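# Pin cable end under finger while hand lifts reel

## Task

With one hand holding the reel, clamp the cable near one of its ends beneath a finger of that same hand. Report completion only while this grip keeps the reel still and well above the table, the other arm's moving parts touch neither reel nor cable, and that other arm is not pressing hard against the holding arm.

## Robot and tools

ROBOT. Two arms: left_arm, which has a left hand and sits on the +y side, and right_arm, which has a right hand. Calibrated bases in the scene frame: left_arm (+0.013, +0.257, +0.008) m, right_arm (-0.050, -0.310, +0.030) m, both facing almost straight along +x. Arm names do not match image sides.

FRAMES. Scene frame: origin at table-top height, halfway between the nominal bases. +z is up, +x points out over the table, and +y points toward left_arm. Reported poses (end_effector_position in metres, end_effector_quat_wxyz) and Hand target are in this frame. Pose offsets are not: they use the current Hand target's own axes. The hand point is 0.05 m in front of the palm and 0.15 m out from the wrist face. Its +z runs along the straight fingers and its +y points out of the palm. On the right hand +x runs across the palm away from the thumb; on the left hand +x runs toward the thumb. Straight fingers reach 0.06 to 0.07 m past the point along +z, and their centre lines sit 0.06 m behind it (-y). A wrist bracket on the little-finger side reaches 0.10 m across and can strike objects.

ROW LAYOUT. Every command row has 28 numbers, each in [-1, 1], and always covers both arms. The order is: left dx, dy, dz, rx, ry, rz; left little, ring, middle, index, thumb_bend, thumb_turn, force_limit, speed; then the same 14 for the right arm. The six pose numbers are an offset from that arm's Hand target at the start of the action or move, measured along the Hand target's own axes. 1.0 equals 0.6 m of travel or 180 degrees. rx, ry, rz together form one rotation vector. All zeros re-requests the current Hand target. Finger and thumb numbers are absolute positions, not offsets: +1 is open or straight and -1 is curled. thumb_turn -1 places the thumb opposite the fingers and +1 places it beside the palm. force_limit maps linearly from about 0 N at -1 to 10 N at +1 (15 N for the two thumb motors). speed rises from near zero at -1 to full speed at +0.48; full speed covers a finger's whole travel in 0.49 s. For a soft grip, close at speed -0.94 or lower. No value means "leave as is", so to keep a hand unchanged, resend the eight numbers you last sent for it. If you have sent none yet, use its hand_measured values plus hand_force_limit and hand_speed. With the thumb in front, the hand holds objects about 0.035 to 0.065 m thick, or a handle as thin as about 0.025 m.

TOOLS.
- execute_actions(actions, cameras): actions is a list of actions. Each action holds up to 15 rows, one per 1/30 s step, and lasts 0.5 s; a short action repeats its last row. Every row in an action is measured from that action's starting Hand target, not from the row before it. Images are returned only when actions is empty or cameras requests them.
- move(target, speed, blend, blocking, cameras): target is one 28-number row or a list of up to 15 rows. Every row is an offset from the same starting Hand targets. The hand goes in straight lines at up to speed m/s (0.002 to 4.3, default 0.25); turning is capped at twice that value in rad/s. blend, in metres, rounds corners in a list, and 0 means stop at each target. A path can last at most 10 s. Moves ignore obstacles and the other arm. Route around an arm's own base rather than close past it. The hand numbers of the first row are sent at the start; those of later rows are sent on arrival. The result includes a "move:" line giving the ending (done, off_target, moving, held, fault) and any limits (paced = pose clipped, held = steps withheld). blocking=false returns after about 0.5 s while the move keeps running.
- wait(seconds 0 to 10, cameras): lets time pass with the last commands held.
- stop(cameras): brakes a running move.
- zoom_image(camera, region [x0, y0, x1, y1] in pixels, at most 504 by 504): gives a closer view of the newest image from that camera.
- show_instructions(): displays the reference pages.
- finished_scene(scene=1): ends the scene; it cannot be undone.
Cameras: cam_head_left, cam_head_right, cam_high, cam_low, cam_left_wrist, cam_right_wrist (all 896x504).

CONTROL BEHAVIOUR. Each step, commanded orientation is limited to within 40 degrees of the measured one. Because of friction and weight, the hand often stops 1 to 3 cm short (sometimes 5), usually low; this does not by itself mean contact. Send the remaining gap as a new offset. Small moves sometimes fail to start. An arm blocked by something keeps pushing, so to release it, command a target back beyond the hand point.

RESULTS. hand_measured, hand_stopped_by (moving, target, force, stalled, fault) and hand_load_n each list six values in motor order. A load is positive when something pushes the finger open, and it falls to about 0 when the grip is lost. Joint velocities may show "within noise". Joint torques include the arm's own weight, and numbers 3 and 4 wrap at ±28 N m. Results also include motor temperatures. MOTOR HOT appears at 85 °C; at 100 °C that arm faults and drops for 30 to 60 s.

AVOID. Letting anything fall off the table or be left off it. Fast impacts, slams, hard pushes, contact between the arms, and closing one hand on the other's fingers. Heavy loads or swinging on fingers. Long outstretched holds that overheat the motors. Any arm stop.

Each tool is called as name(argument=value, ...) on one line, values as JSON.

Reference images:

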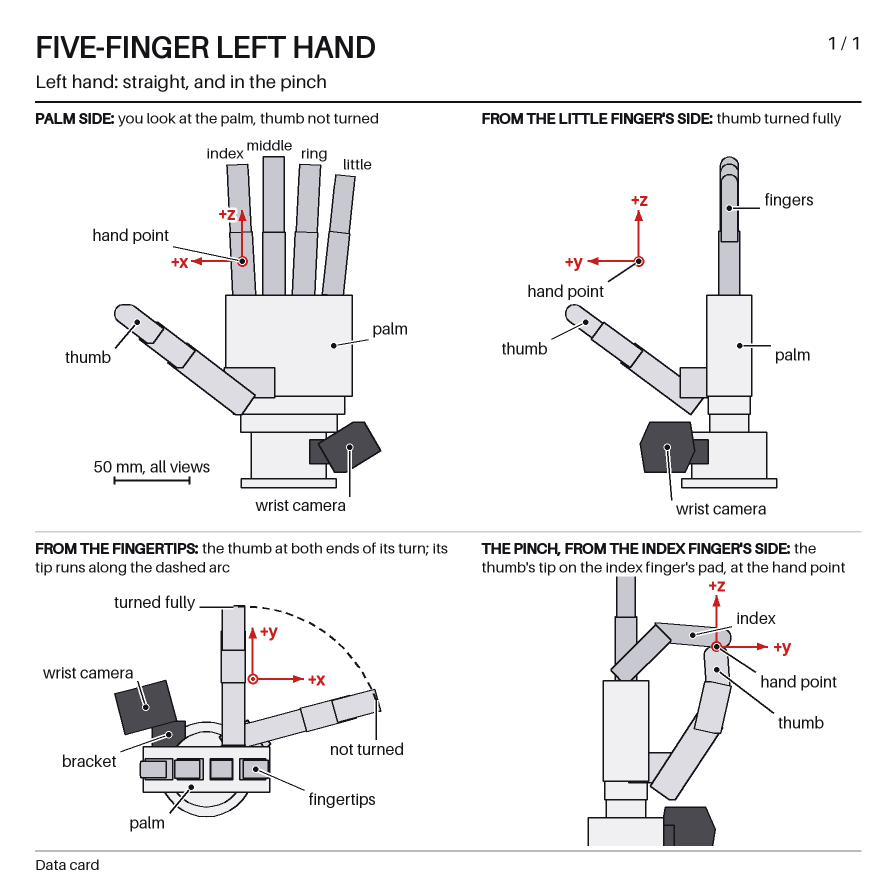

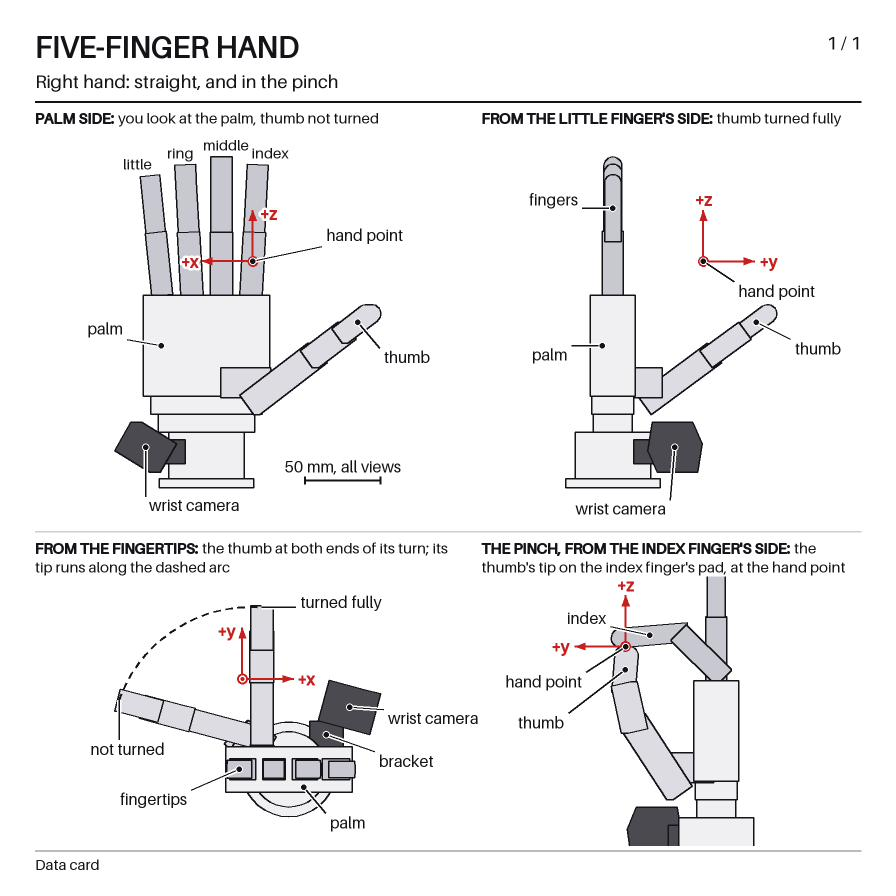

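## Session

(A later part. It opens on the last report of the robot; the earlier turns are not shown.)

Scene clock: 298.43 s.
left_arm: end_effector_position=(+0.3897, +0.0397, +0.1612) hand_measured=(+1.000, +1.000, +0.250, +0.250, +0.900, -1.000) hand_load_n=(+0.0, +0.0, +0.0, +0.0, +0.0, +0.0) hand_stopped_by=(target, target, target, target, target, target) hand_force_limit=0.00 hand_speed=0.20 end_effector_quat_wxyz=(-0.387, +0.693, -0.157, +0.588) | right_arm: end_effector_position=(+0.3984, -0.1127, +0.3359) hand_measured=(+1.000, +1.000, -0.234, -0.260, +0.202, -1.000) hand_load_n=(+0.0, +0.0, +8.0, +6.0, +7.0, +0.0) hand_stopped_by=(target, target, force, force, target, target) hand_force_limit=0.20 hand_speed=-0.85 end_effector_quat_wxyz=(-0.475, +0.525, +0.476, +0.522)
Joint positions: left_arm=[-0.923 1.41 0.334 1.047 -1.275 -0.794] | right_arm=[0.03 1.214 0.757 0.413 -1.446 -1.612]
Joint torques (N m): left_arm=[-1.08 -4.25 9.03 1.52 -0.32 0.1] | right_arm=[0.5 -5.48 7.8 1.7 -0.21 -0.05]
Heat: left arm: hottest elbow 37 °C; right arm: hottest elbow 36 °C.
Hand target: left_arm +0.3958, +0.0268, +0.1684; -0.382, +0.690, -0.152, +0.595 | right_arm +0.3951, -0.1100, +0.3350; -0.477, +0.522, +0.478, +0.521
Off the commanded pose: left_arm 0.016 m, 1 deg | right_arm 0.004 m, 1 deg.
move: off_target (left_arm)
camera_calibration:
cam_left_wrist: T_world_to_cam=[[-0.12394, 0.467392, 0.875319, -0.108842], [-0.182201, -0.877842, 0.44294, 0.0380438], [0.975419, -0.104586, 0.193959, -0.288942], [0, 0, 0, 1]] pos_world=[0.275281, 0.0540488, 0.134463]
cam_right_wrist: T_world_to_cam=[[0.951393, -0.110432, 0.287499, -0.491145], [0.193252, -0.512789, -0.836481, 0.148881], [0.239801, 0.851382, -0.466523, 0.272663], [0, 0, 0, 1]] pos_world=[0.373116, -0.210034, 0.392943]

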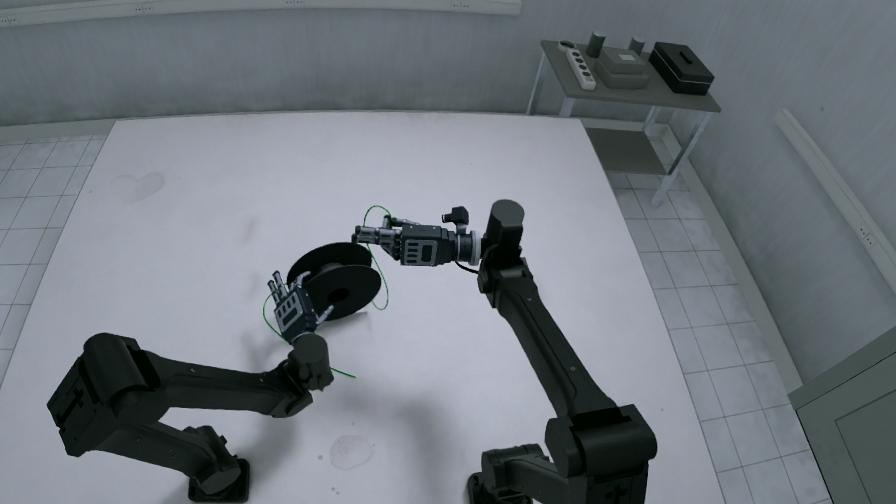

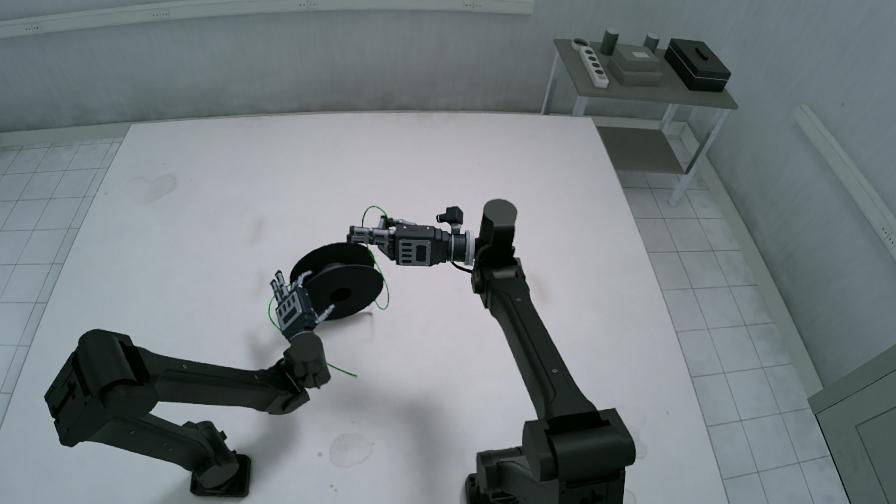

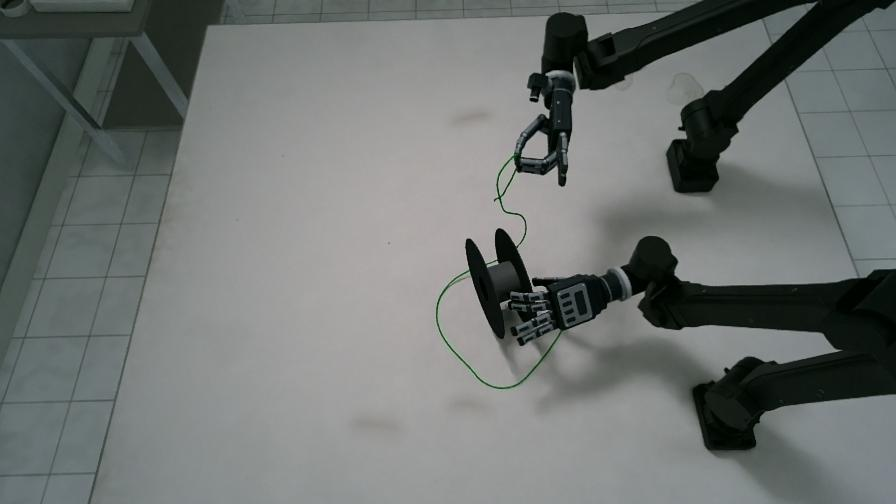

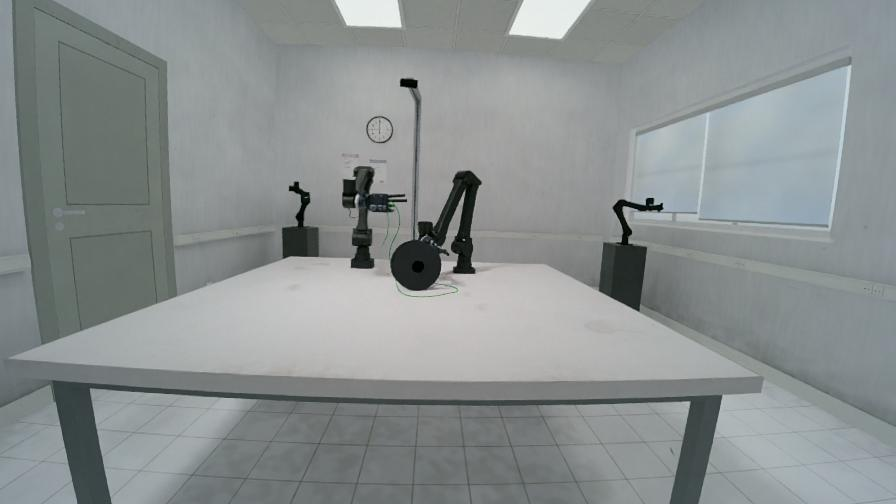

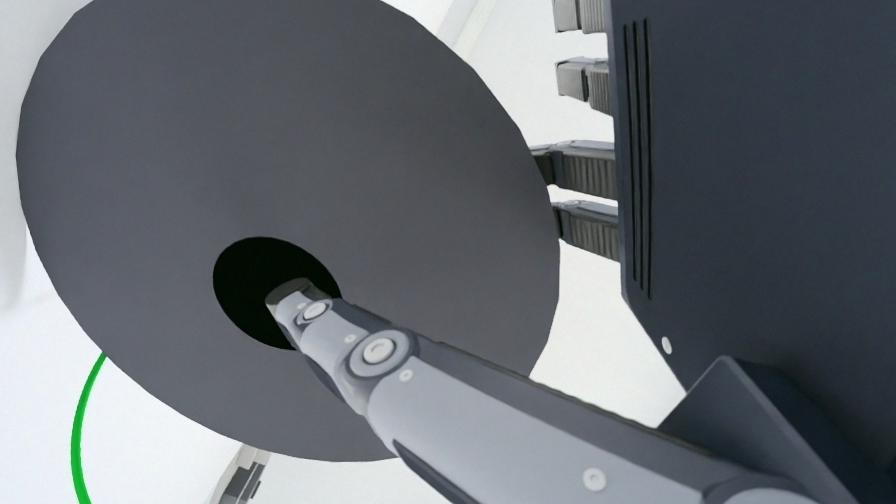

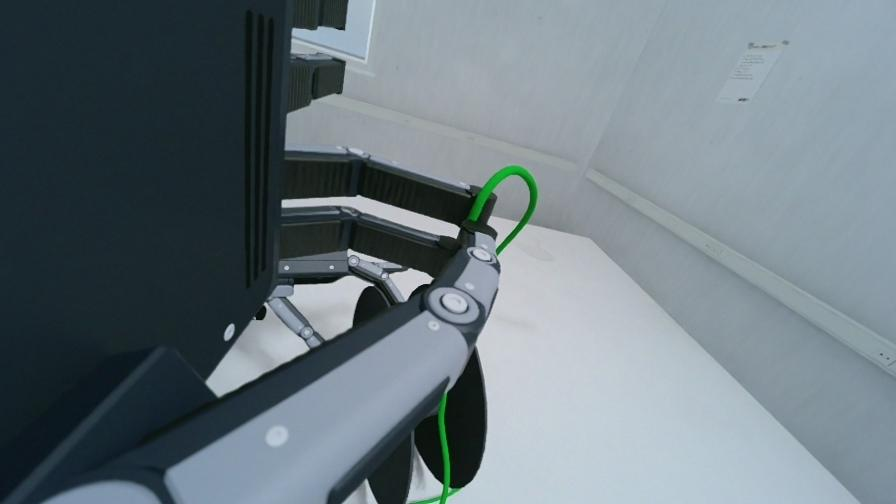

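zoom_image(camera="cam_high", region=[420, 80, 640, 400])

zoom_image(camera="cam_head_left", region=[250, 190, 470, 330])

zoom_image(camera="cam_low", region=[320, 160, 480, 310])

zoom_image(camera="cam_right_wrist", region=[200, 100, 700, 504])

Scaled by 1.575 from the camera's 896x504 image, which has a finer 1280x720 frame.

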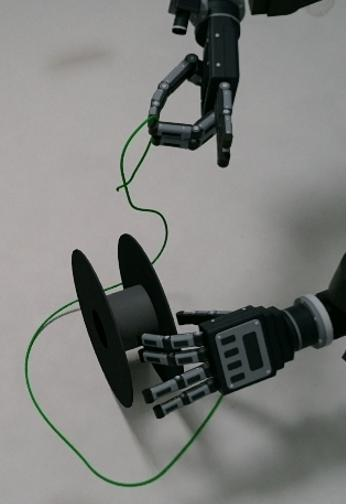

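Scaled by 2.291 from the camera's 896x504 image, which has a finer 1280x720 frame.

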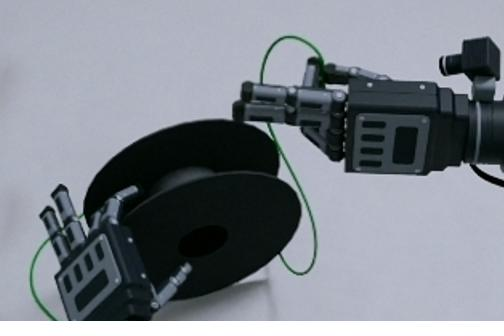

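Scaled by 3.150 from the camera's 896x504 image, which has a finer 1280x720 frame.

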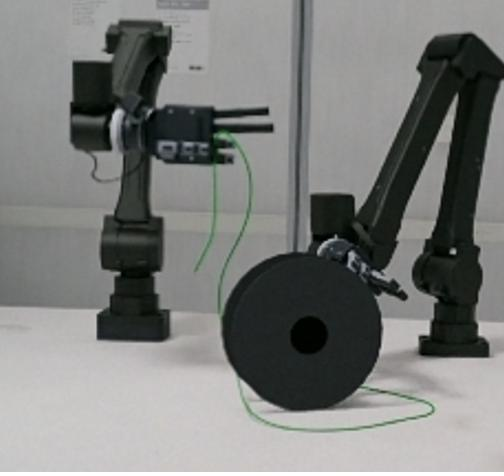

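Scaled by 1.008 from the camera's 896x504 image, which has a finer 1280x720 frame.

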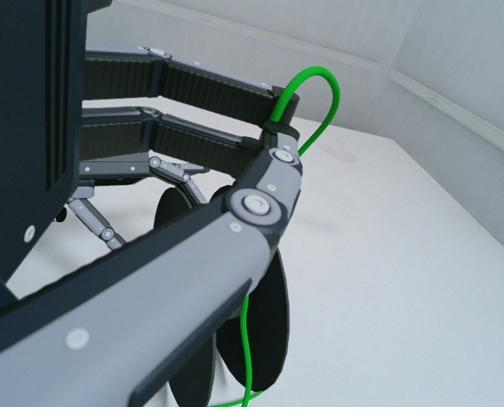

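move(target=[[0,0,0,0,0,0,1,1,-0.1,0.25,0.3,-1,-0.5,-0.7,0,0,0,0,0,0,1,1,-0.55,-0.55,0.2,-1,0.2,-0.85],[0,0,0,0,0,0,1,1,-0.22,0.25,0.12,-1,-0.5,-0.8,0,0,0,0,0,0,1,1,-0.55,-0.55,0.2,-1,0.2,-0.85]], speed=0.1, cameras=["cam_left_wrist"])

Scene clock: 304.57 s.
left_arm: end_effector_position=(+0.3897, +0.0393, +0.1614) hand_measured=(+1.000, +1.000, -0.220, +0.250, +0.190, -1.000) hand_load_n=(+0.0, +0.0, +4.0, +0.0, +3.5, +0.5) hand_stopped_by=(target, target, force, target, force, target) hand_force_limit=-0.50 hand_speed=-0.80 end_effector_quat_wxyz=(-0.387, +0.693, -0.157, +0.589) | right_arm: end_effector_position=(+0.3984, -0.1126, +0.3359) hand_measured=(+1.000, +1.000, -0.234, -0.260, +0.202, -1.000) hand_load_n=(-0.5, +0.0, +8.5, +6.0, +7.5, +0.0) hand_stopped_by=(target, target, force, force, target, target) hand_force_limit=0.20 hand_speed=-0.85 end_effector_quat_wxyz=(-0.475, +0.525, +0.476, +0.521)
Joint positions: left_arm=[-0.924 1.41 0.334 1.047 -1.275 -0.794] | right_arm=[0.03 1.214 0.757 0.413 -1.446 -1.611]
Joint torques (N m): left_arm=[-1.08 -4.31 8.94 1.52 -0.29 0.11] | right_arm=[0.38 -5.54 7.87 1.46 -0.21 -0.07]
Heat: left arm: hottest elbow 36 °C; right arm: hottest elbow 36 °C.
Hand target: left_arm +0.3958, +0.0269, +0.1684; -0.382, +0.690, -0.152, +0.595 | right_arm +0.3951, -0.1100, +0.3350; -0.477, +0.522, +0.479, +0.520
Off the commanded pose: left_arm 0.016 m, 1 deg | right_arm 0.004 m, 1 deg.
move: off_target (left_arm); target 2's new numbers were sent with left_arm's hand 0.016 m and 1 deg from that target
camera_calibration:
cam_left_wrist: T_world_to_cam=[[-0.123931, 0.467687, 0.875163, -0.108739], [-0.182602, -0.877649, 0.443157, 0.0377204], [0.975345, -0.104885, 0.194169, -0.288996], [0, 0, 0, 1]] pos_world=[0.275282, 0.0536498, 0.134562]
Images, in order (width x height): cam_left_wrist 896x504.

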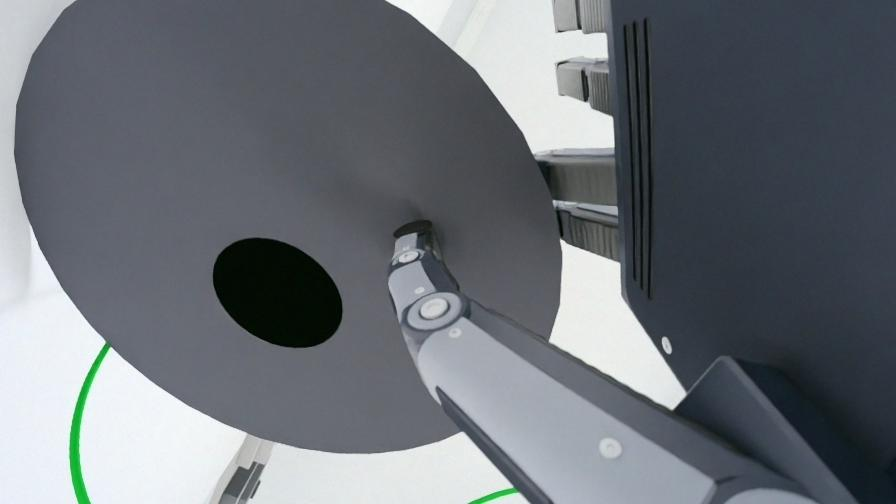

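move(target=[[0,0,0,0,0,0,1,1,-0.4,0.25,0.0,-1,0.0,-0.85,0.108,-0.0238,0.0815,0,0,0,1,1,-0.55,-0.55,0.2,-1,0.2,-0.85],[0,0,0,0,0,0,1,1,-0.4,0.25,0.0,-1,0.0,-0.85,0.0917,-0.0828,0.3156,0,0,0,1,1,-0.55,-0.55,0.2,-1,0.2,-0.85]], speed=0.15, blend=0.02, cameras=["all"])

Scene clock: 308.67 s.
left_arm: end_effector_position=(+0.3897, +0.0393, +0.1612) hand_measured=(+1.000, +1.000, -0.228, +0.250, +0.176, -1.000) hand_load_n=(+0.0, +0.0, +8.5, +0.0, +8.5, +0.0) hand_stopped_by=(target, target, force, target, force, target) hand_force_limit=0.00 hand_speed=-0.85 end_effector_quat_wxyz=(-0.387, +0.692, -0.157, +0.588) | right_arm: end_effector_position=(+0.3477, +0.0745, +0.3470) hand_measured=(+1.000, +1.000, -0.234, -0.260, +0.202, -1.000) hand_load_n=(+0.0, +0.0, +8.0, +6.0, +7.5, +0.5) hand_stopped_by=(target, target, force, force, target, target) hand_force_limit=0.20 hand_speed=-0.85 end_effector_quat_wxyz=(-0.484, +0.550, +0.472, +0.490)
Joint positions: left_arm=[-0.924 1.41 0.334 1.047 -1.275 -0.793] | right_arm=[0.551 1.208 0.83 0.29 -0.937 -1.572]
Joint torques (N m): left_arm=[-1.14 -4.31 8.92 1.52 -0.29 0.1] | right_arm=[-0.09 -5.54 14.78 2.1 0.01 -0.14]
Heat: left arm: hottest elbow 36 °C; right arm: hottest elbow 36 °C.
Hand target: left_arm +0.3958, +0.0269, +0.1684; -0.382, +0.690, -0.152, +0.595 | right_arm +0.3622, +0.0832, +0.3893; -0.477, +0.523, +0.478, +0.520
Off the commanded pose: left_arm 0.016 m, 1 deg | right_arm 0.046 m, 5 deg.
move: off_target (left_arm, right_arm); blend cut to 0 m at target 1
camera_calibration:
cam_left_wrist: T_world_to_cam=[[-0.123559, 0.466794, 0.875692, -0.10878], [-0.182425, -0.878099, 0.442338, 0.0378503], [0.975425, -0.105093, 0.193652, -0.288918], [0, 0, 0, 1]] pos_world=[0.275281, 0.0536509, 0.134465]
cam_right_wrist: T_world_to_cam=[[0.970707, -0.0894197, 0.223007, -0.411308], [0.139938, -0.544075, -0.827284, 0.281548], [0.195308, 0.834258, -0.515625, 0.164365], [0, 0, 0, 1]] pos_world=[0.327759, -0.0207187, 0.409395]

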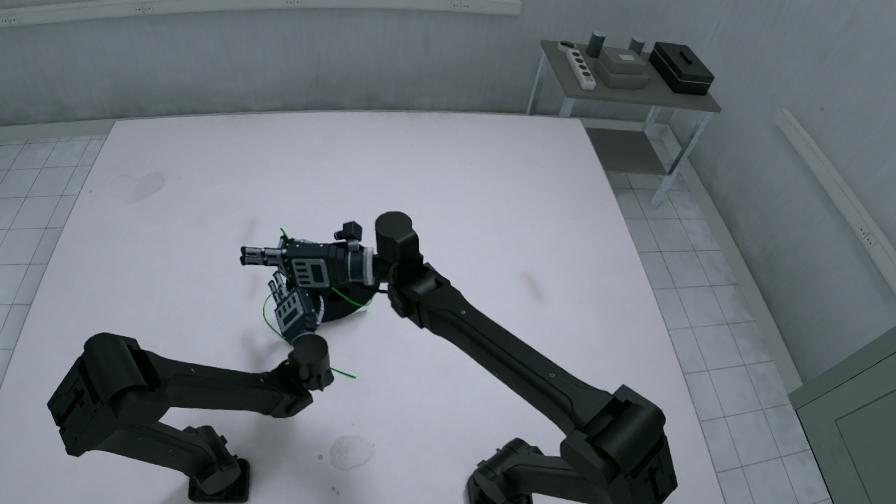

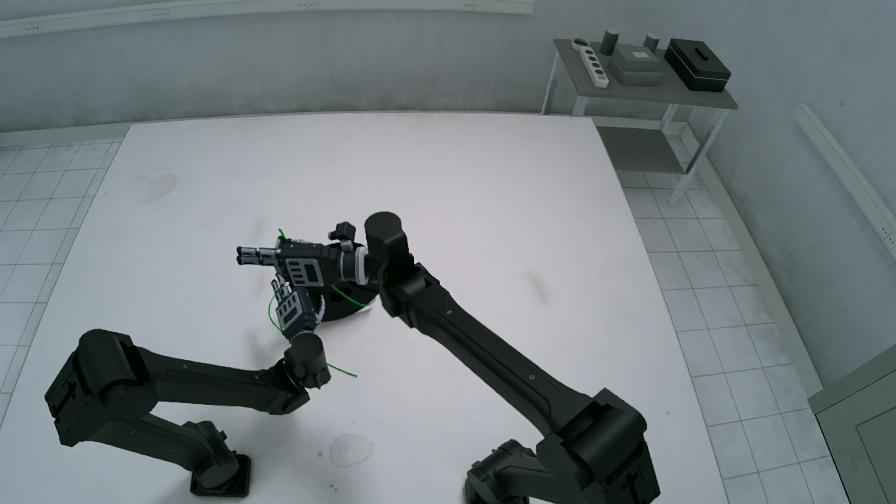

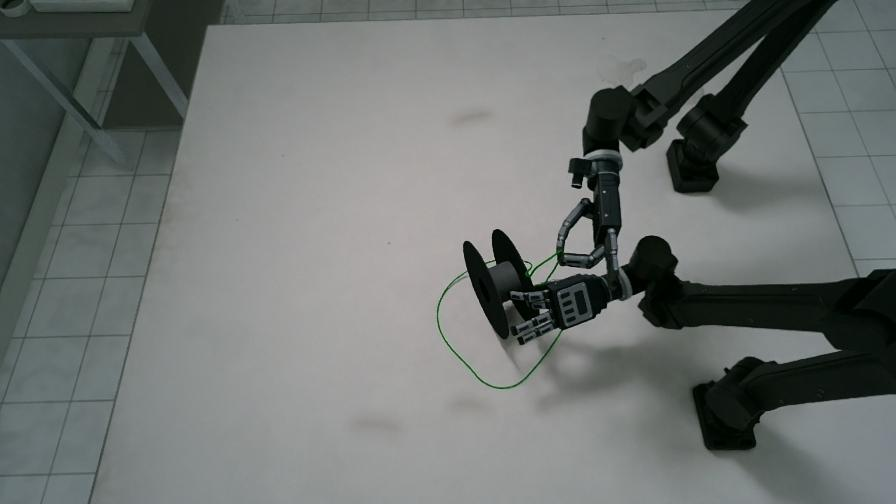

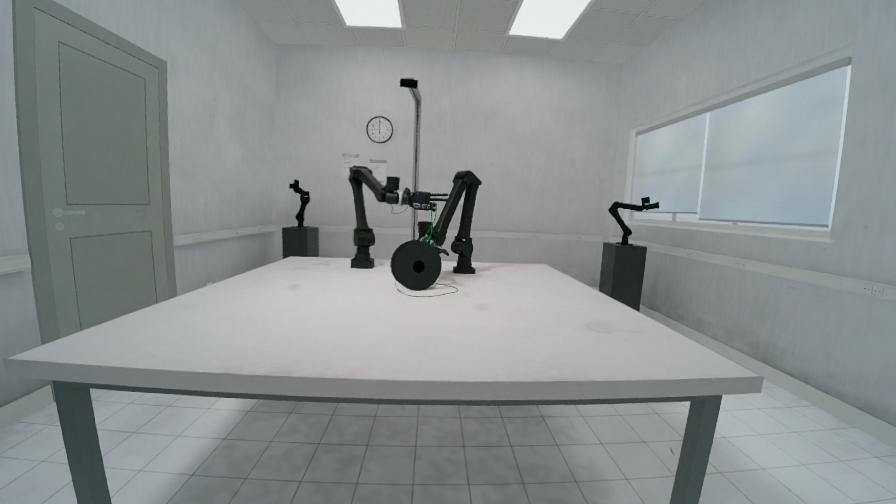

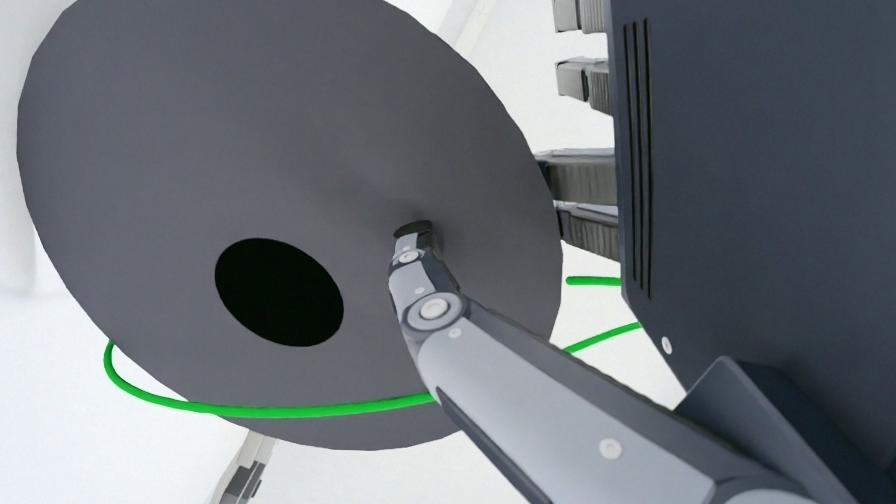

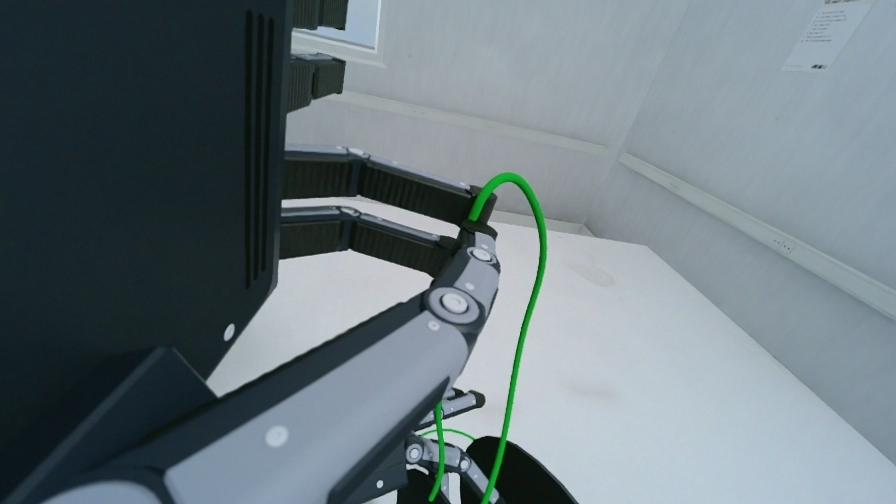

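zoom_image(camera="cam_high", region=[440, 180, 660, 380])

zoom_image(camera="cam_head_left", region=[220, 200, 430, 370])

zoom_image(camera="cam_low", region=[350, 160, 500, 310])

zoom_image(camera="cam_right_wrist", region=[300, 300, 600, 504])

Scaled by 2.291 from the camera's 896x504 image, which has a finer 1280x720 frame.

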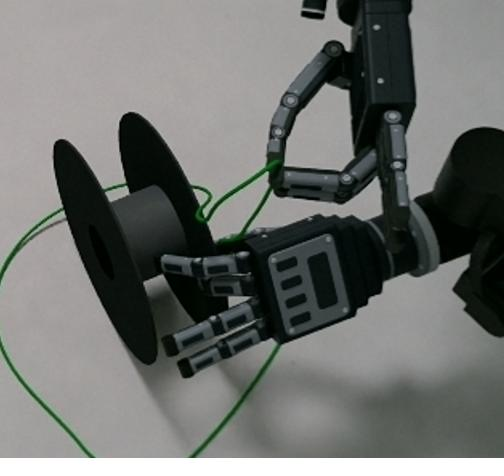

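Scaled by 2.400 from the camera's 896x504 image, which has a finer 1280x720 frame.

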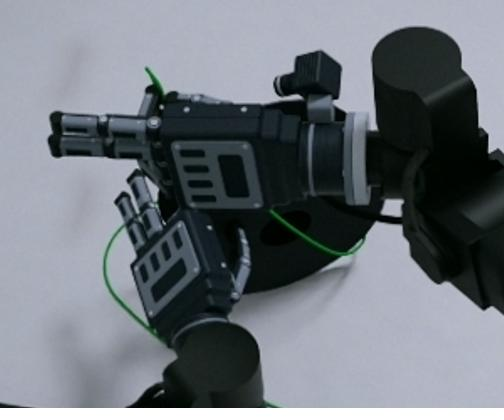

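Scaled by 3.360 from the camera's 896x504 image, which has a finer 1280x720 frame.

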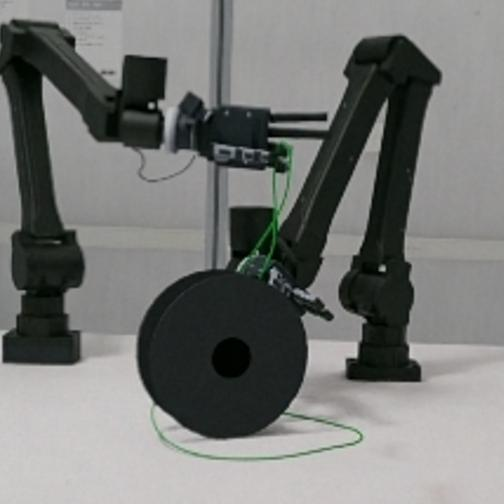

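Scaled by 1.680 from the camera's 896x504 image, which has a finer 1280x720 frame.

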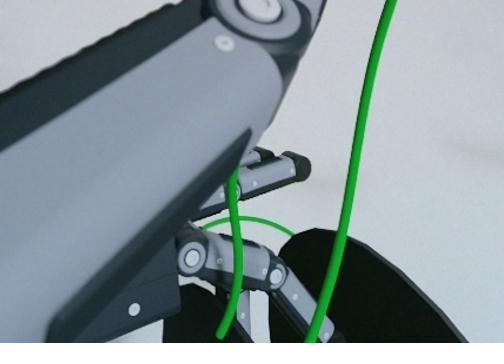

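zoom_image(camera="cam_right_wrist", region=[380, 380, 540, 504])

zoom_image(camera="cam_left_wrist", region=[480, 200, 680, 400])

zoom_image(camera="cam_high", region=[490, 220, 590, 320])

Scaled by 3.150 from the camera's 896x504 image, which has a finer 1280x720 frame.

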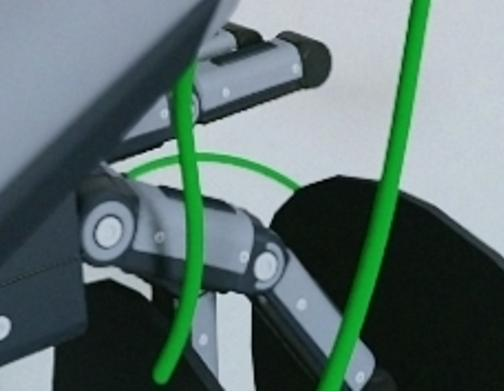

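Scaled by 2.520 from the camera's 896x504 image, which has a finer 1280x720 frame.

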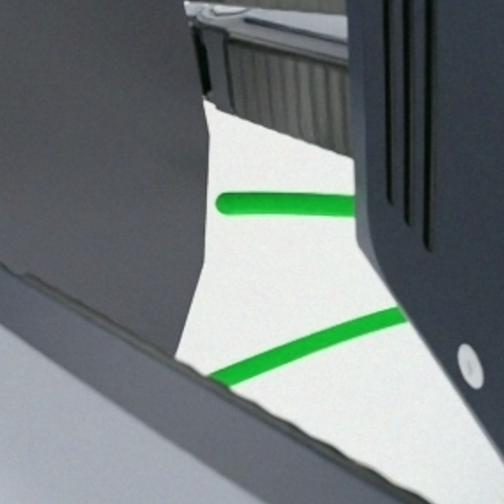

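Scaled by 5.040 from the camera's 896x504 image, which has a finer 1280x720 frame.

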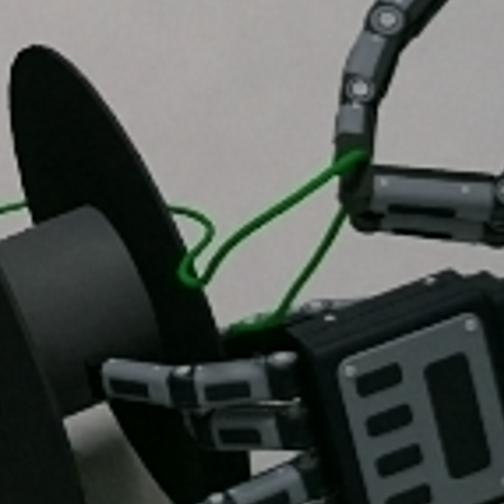

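move(target=[0,0,0,0,0,0,1,1,-0.4,0.25,0.0,-1,0.0,-0.85,0,0.0372,0.0032,0,0,0,1,1,-0.55,-0.55,0.2,-1,0.2,-0.85], speed=0.1, cameras=["cam_right_wrist","cam_left_wrist","cam_high","cam_low"])

Scene clock: 316.57 s.
left_arm: end_effector_position=(+0.3897, +0.0393, +0.1612) hand_measured=(+1.000, +1.000, -0.228, +0.250, +0.176, -1.000) hand_load_n=(+0.0, +0.0, +8.5, +0.0, +8.5, +0.5) hand_stopped_by=(target, target, force, target, force, target) hand_force_limit=0.00 hand_speed=-0.85 end_effector_quat_wxyz=(-0.387, +0.692, -0.157, +0.588) | right_arm: end_effector_position=(+0.3692, +0.0769, +0.3469) hand_measured=(+1.000, +1.000, -0.234, -0.260, +0.202, -1.000) hand_load_n=(+0.0, +0.0, +8.0, +6.0, +7.5, +0.0) hand_stopped_by=(target, target, force, force, target, target) hand_force_limit=0.20 hand_speed=-0.85 end_effector_quat_wxyz=(-0.484, +0.551, +0.471, +0.490)
Joint positions: left_arm=[-0.924 1.41 0.334 1.047 -1.275 -0.793] | right_arm=[0.529 1.262 0.876 0.296 -0.957 -1.572]
Joint torques (N m): left_arm=[-1.03 -4.42 8.92 1.55 -0.29 0.1] | right_arm=[-0.56 -6.36 14.6 2.19 -0.29 -0.16]
Motor temperatures (°C): left_arm=[30 24 36 28 26 27] | right_arm=[29 31 37 28 25 24]
Heat: left arm: hottest elbow 36 °C; right arm: hottest elbow 37 °C.
Hand target: left_arm +0.3958, +0.0269, +0.1684; -0.382, +0.690, -0.152, +0.595 | right_arm +0.3848, +0.0832, +0.3892; -0.477, +0.523, +0.478, +0.520
Off the commanded pose: left_arm 0.016 m, 1 deg | right_arm 0.046 m, 5 deg.
move: off_target (left_arm, right_arm)
camera_calibration:
cam_left_wrist: T_world_to_cam=[[-0.123559, 0.466794, 0.875692, -0.10878], [-0.182425, -0.878099, 0.442338, 0.0378503], [0.975425, -0.105093, 0.193652, -0.288918], [0, 0, 0, 1]] pos_world=[0.275281, 0.0536509, 0.134465]
cam_right_wrist: T_world_to_cam=[[0.971248, -0.0914092, 0.219824, -0.430789], [0.136154, -0.544173, -0.827852, 0.281411], [0.195295, 0.833979, -0.516081, 0.158369], [0, 0, 0, 1]] pos_world=[0.349159, -0.0183184, 0.409396]
Images, in order (width x height): cam_high 896x504, cam_low 896x504, cam_left_wrist 896x504, cam_right_wrist 896x504.

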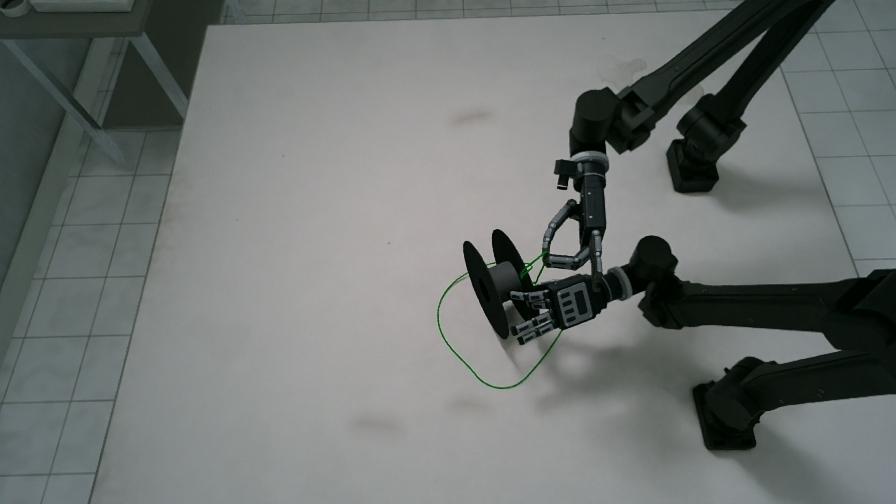

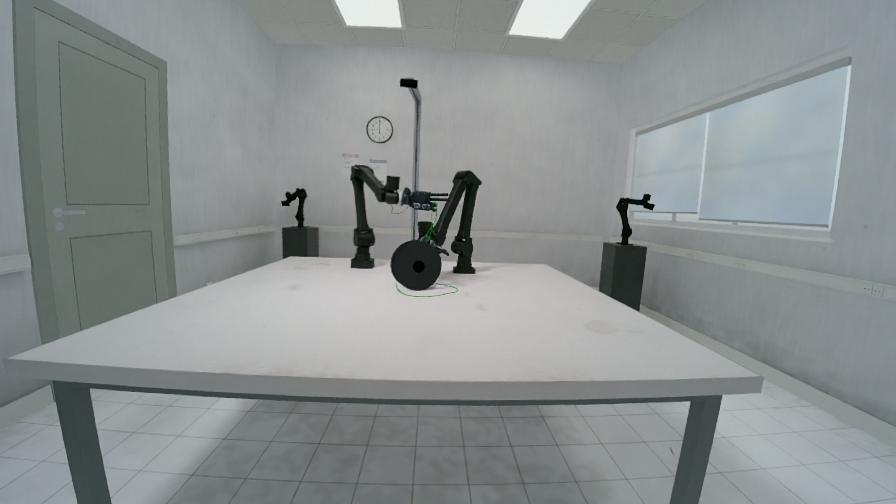

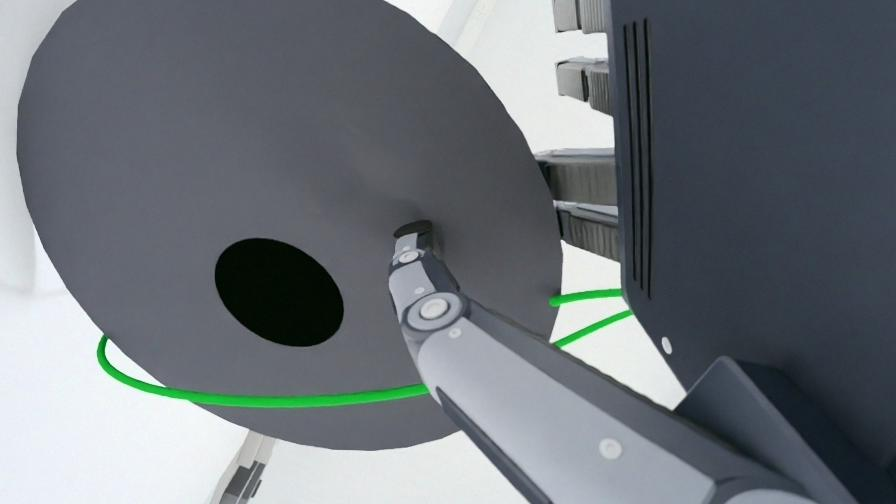

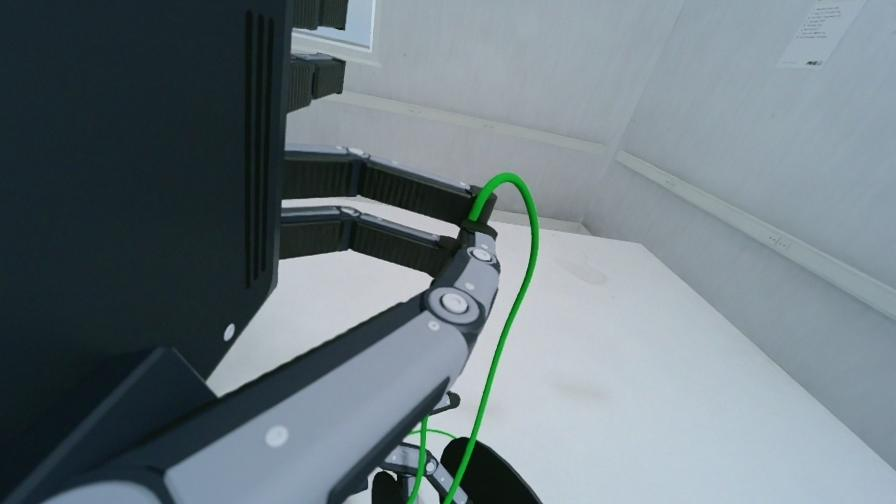

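zoom_image(camera="cam_right_wrist", region=[360, 380, 520, 504])

zoom_image(camera="cam_left_wrist", region=[500, 240, 660, 380])

zoom_image(camera="cam_high", region=[490, 220, 590, 320])

Scaled by 3.150 from the camera's 896x504 image, which has a finer 1280x720 frame.

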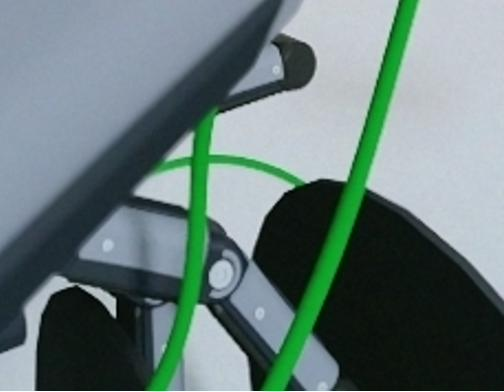

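Scaled by 3.150 from the camera's 896x504 image, which has a finer 1280x720 frame.

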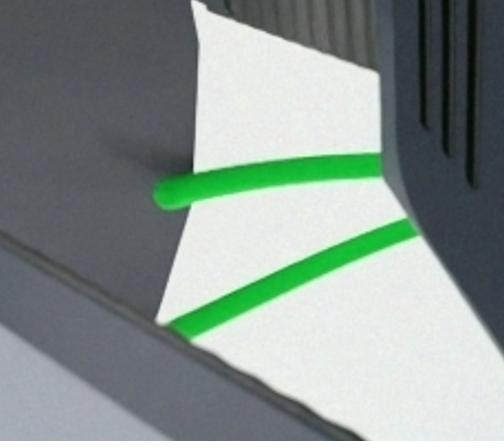

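Scaled by 5.040 from the camera's 896x504 image, which has a finer 1280x720 frame.

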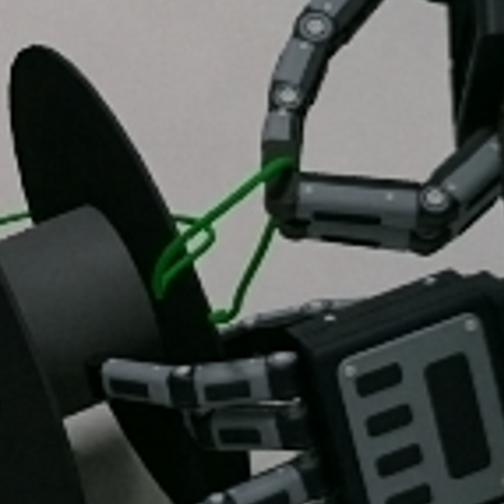

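move(target=[0,0,0,0,0,0,1,1,-0.4,0.25,0.0,-1,0.0,-0.85,0.05,0,0,0,0,0,1,1,-0.55,-0.55,0.2,-1,0.2,-0.85], speed=0.1, cameras=["cam_right_wrist","cam_left_wrist"])

zoom_image(camera="cam_right_wrist", region=[360, 380, 520, 504])

zoom_image(camera="cam_left_wrist", region=[500, 240, 660, 380])

Scene clock: 319.23 s.
left_arm: end_effector_position=(+0.3897, +0.0393, +0.1612) hand_measured=(+1.000, +1.000, -0.228, +0.250, +0.176, -1.000) hand_load_n=(+0.0, +0.0, +8.5, +0.0, +8.5, +0.5) hand_stopped_by=(target, target, force, target, force, target) hand_force_limit=0.00 hand_speed=-0.85 end_effector_quat_wxyz=(-0.387, +0.692, -0.157, +0.588) | right_arm: end_effector_position=(+0.3751, +0.0804, +0.3768) hand_measured=(+1.000, +1.000, -0.234, -0.260, +0.202, -1.000) hand_load_n=(+0.0, +0.0, +8.5, +6.0, +7.5, +0.0) hand_stopped_by=(target, target, force, force, target, target) hand_force_limit=0.20 hand_speed=-0.85 end_effector_quat_wxyz=(-0.483, +0.546, +0.472, +0.496)
Joint positions: left_arm=[-0.924 1.41 0.334 1.047 -1.275 -0.793] | right_arm=[0.529 1.253 0.941 0.239 -0.958 -1.572]
Joint torques (N m): left_arm=[-1.08 -4.42 8.94 1.55 -0.29 0.1] | right_arm=[-0.44 -7.36 14.67 1.24 -0.24 -0.14]
Heat: left arm: hottest elbow 36 °C; right arm: hottest elbow 37 °C.
Hand target: left_arm +0.3958, +0.0269, +0.1684; -0.382, +0.690, -0.152, +0.595 | right_arm +0.3847, +0.0833, +0.4195; -0.477, +0.522, +0.478, +0.521
Off the commanded pose: left_arm 0.016 m, 1 deg | right_arm 0.044 m, 4 deg.
move: off_target (left_arm, right_arm)
camera_calibration:
cam_left_wrist: T_world_to_cam=[[-0.123559, 0.466794, 0.875692, -0.10878], [-0.182425, -0.878099, 0.442338, 0.0378503], [0.975425, -0.105093, 0.193652, -0.288918], [0, 0, 0, 1]] pos_world=[0.275281, 0.0536509, 0.134465]
cam_right_wrist: T_world_to_cam=[[0.96807, -0.0929315, 0.232818, -0.446479], [0.148113, -0.537257, -0.830312, 0.303114], [0.202245, 0.838283, -0.506338, 0.163048], [0, 0, 0, 1]] pos_world=[0.354352, -0.0153225, 0.438185]
Images, in order (width x height): cam_left_wrist 896x504, cam_right_wrist 896x504.

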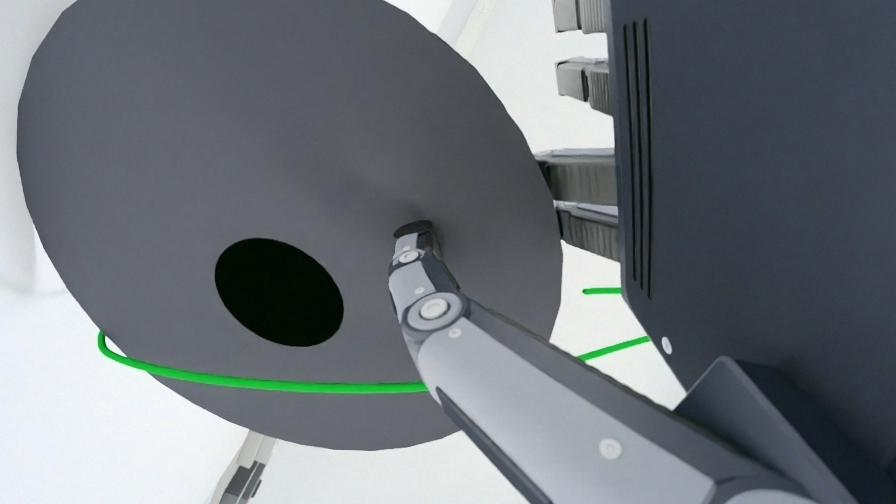

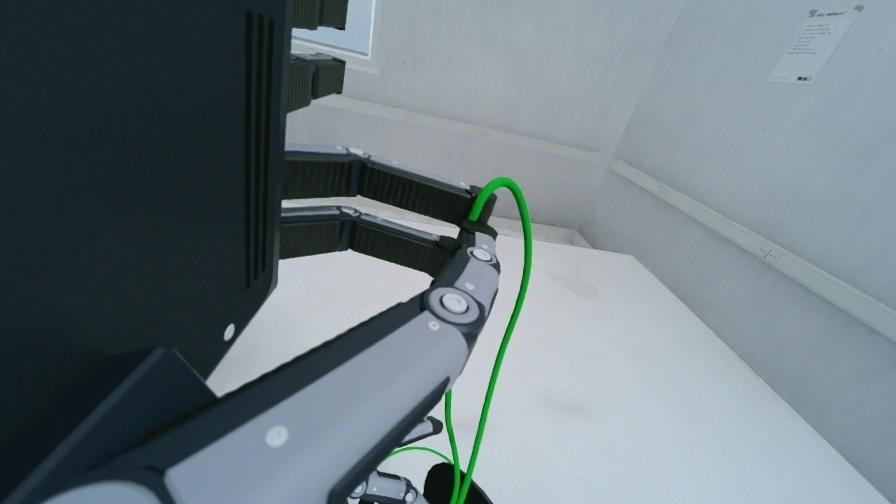

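Scaled by 3.150 from the camera's 896x504 image, which has a finer 1280x720 frame.

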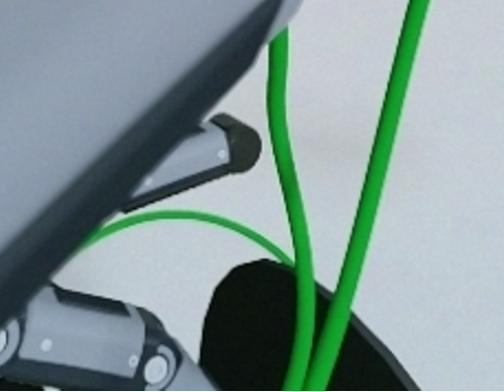

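Scaled by 3.150 from the camera's 896x504 image, which has a finer 1280x720 frame.

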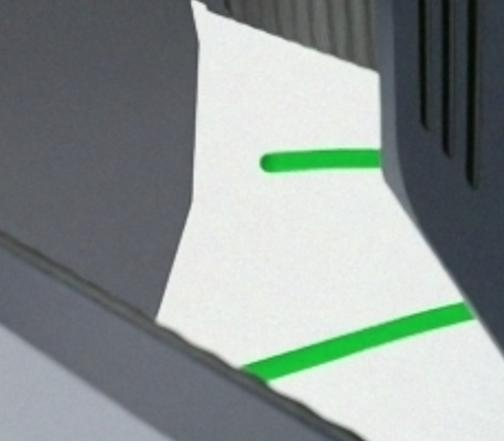

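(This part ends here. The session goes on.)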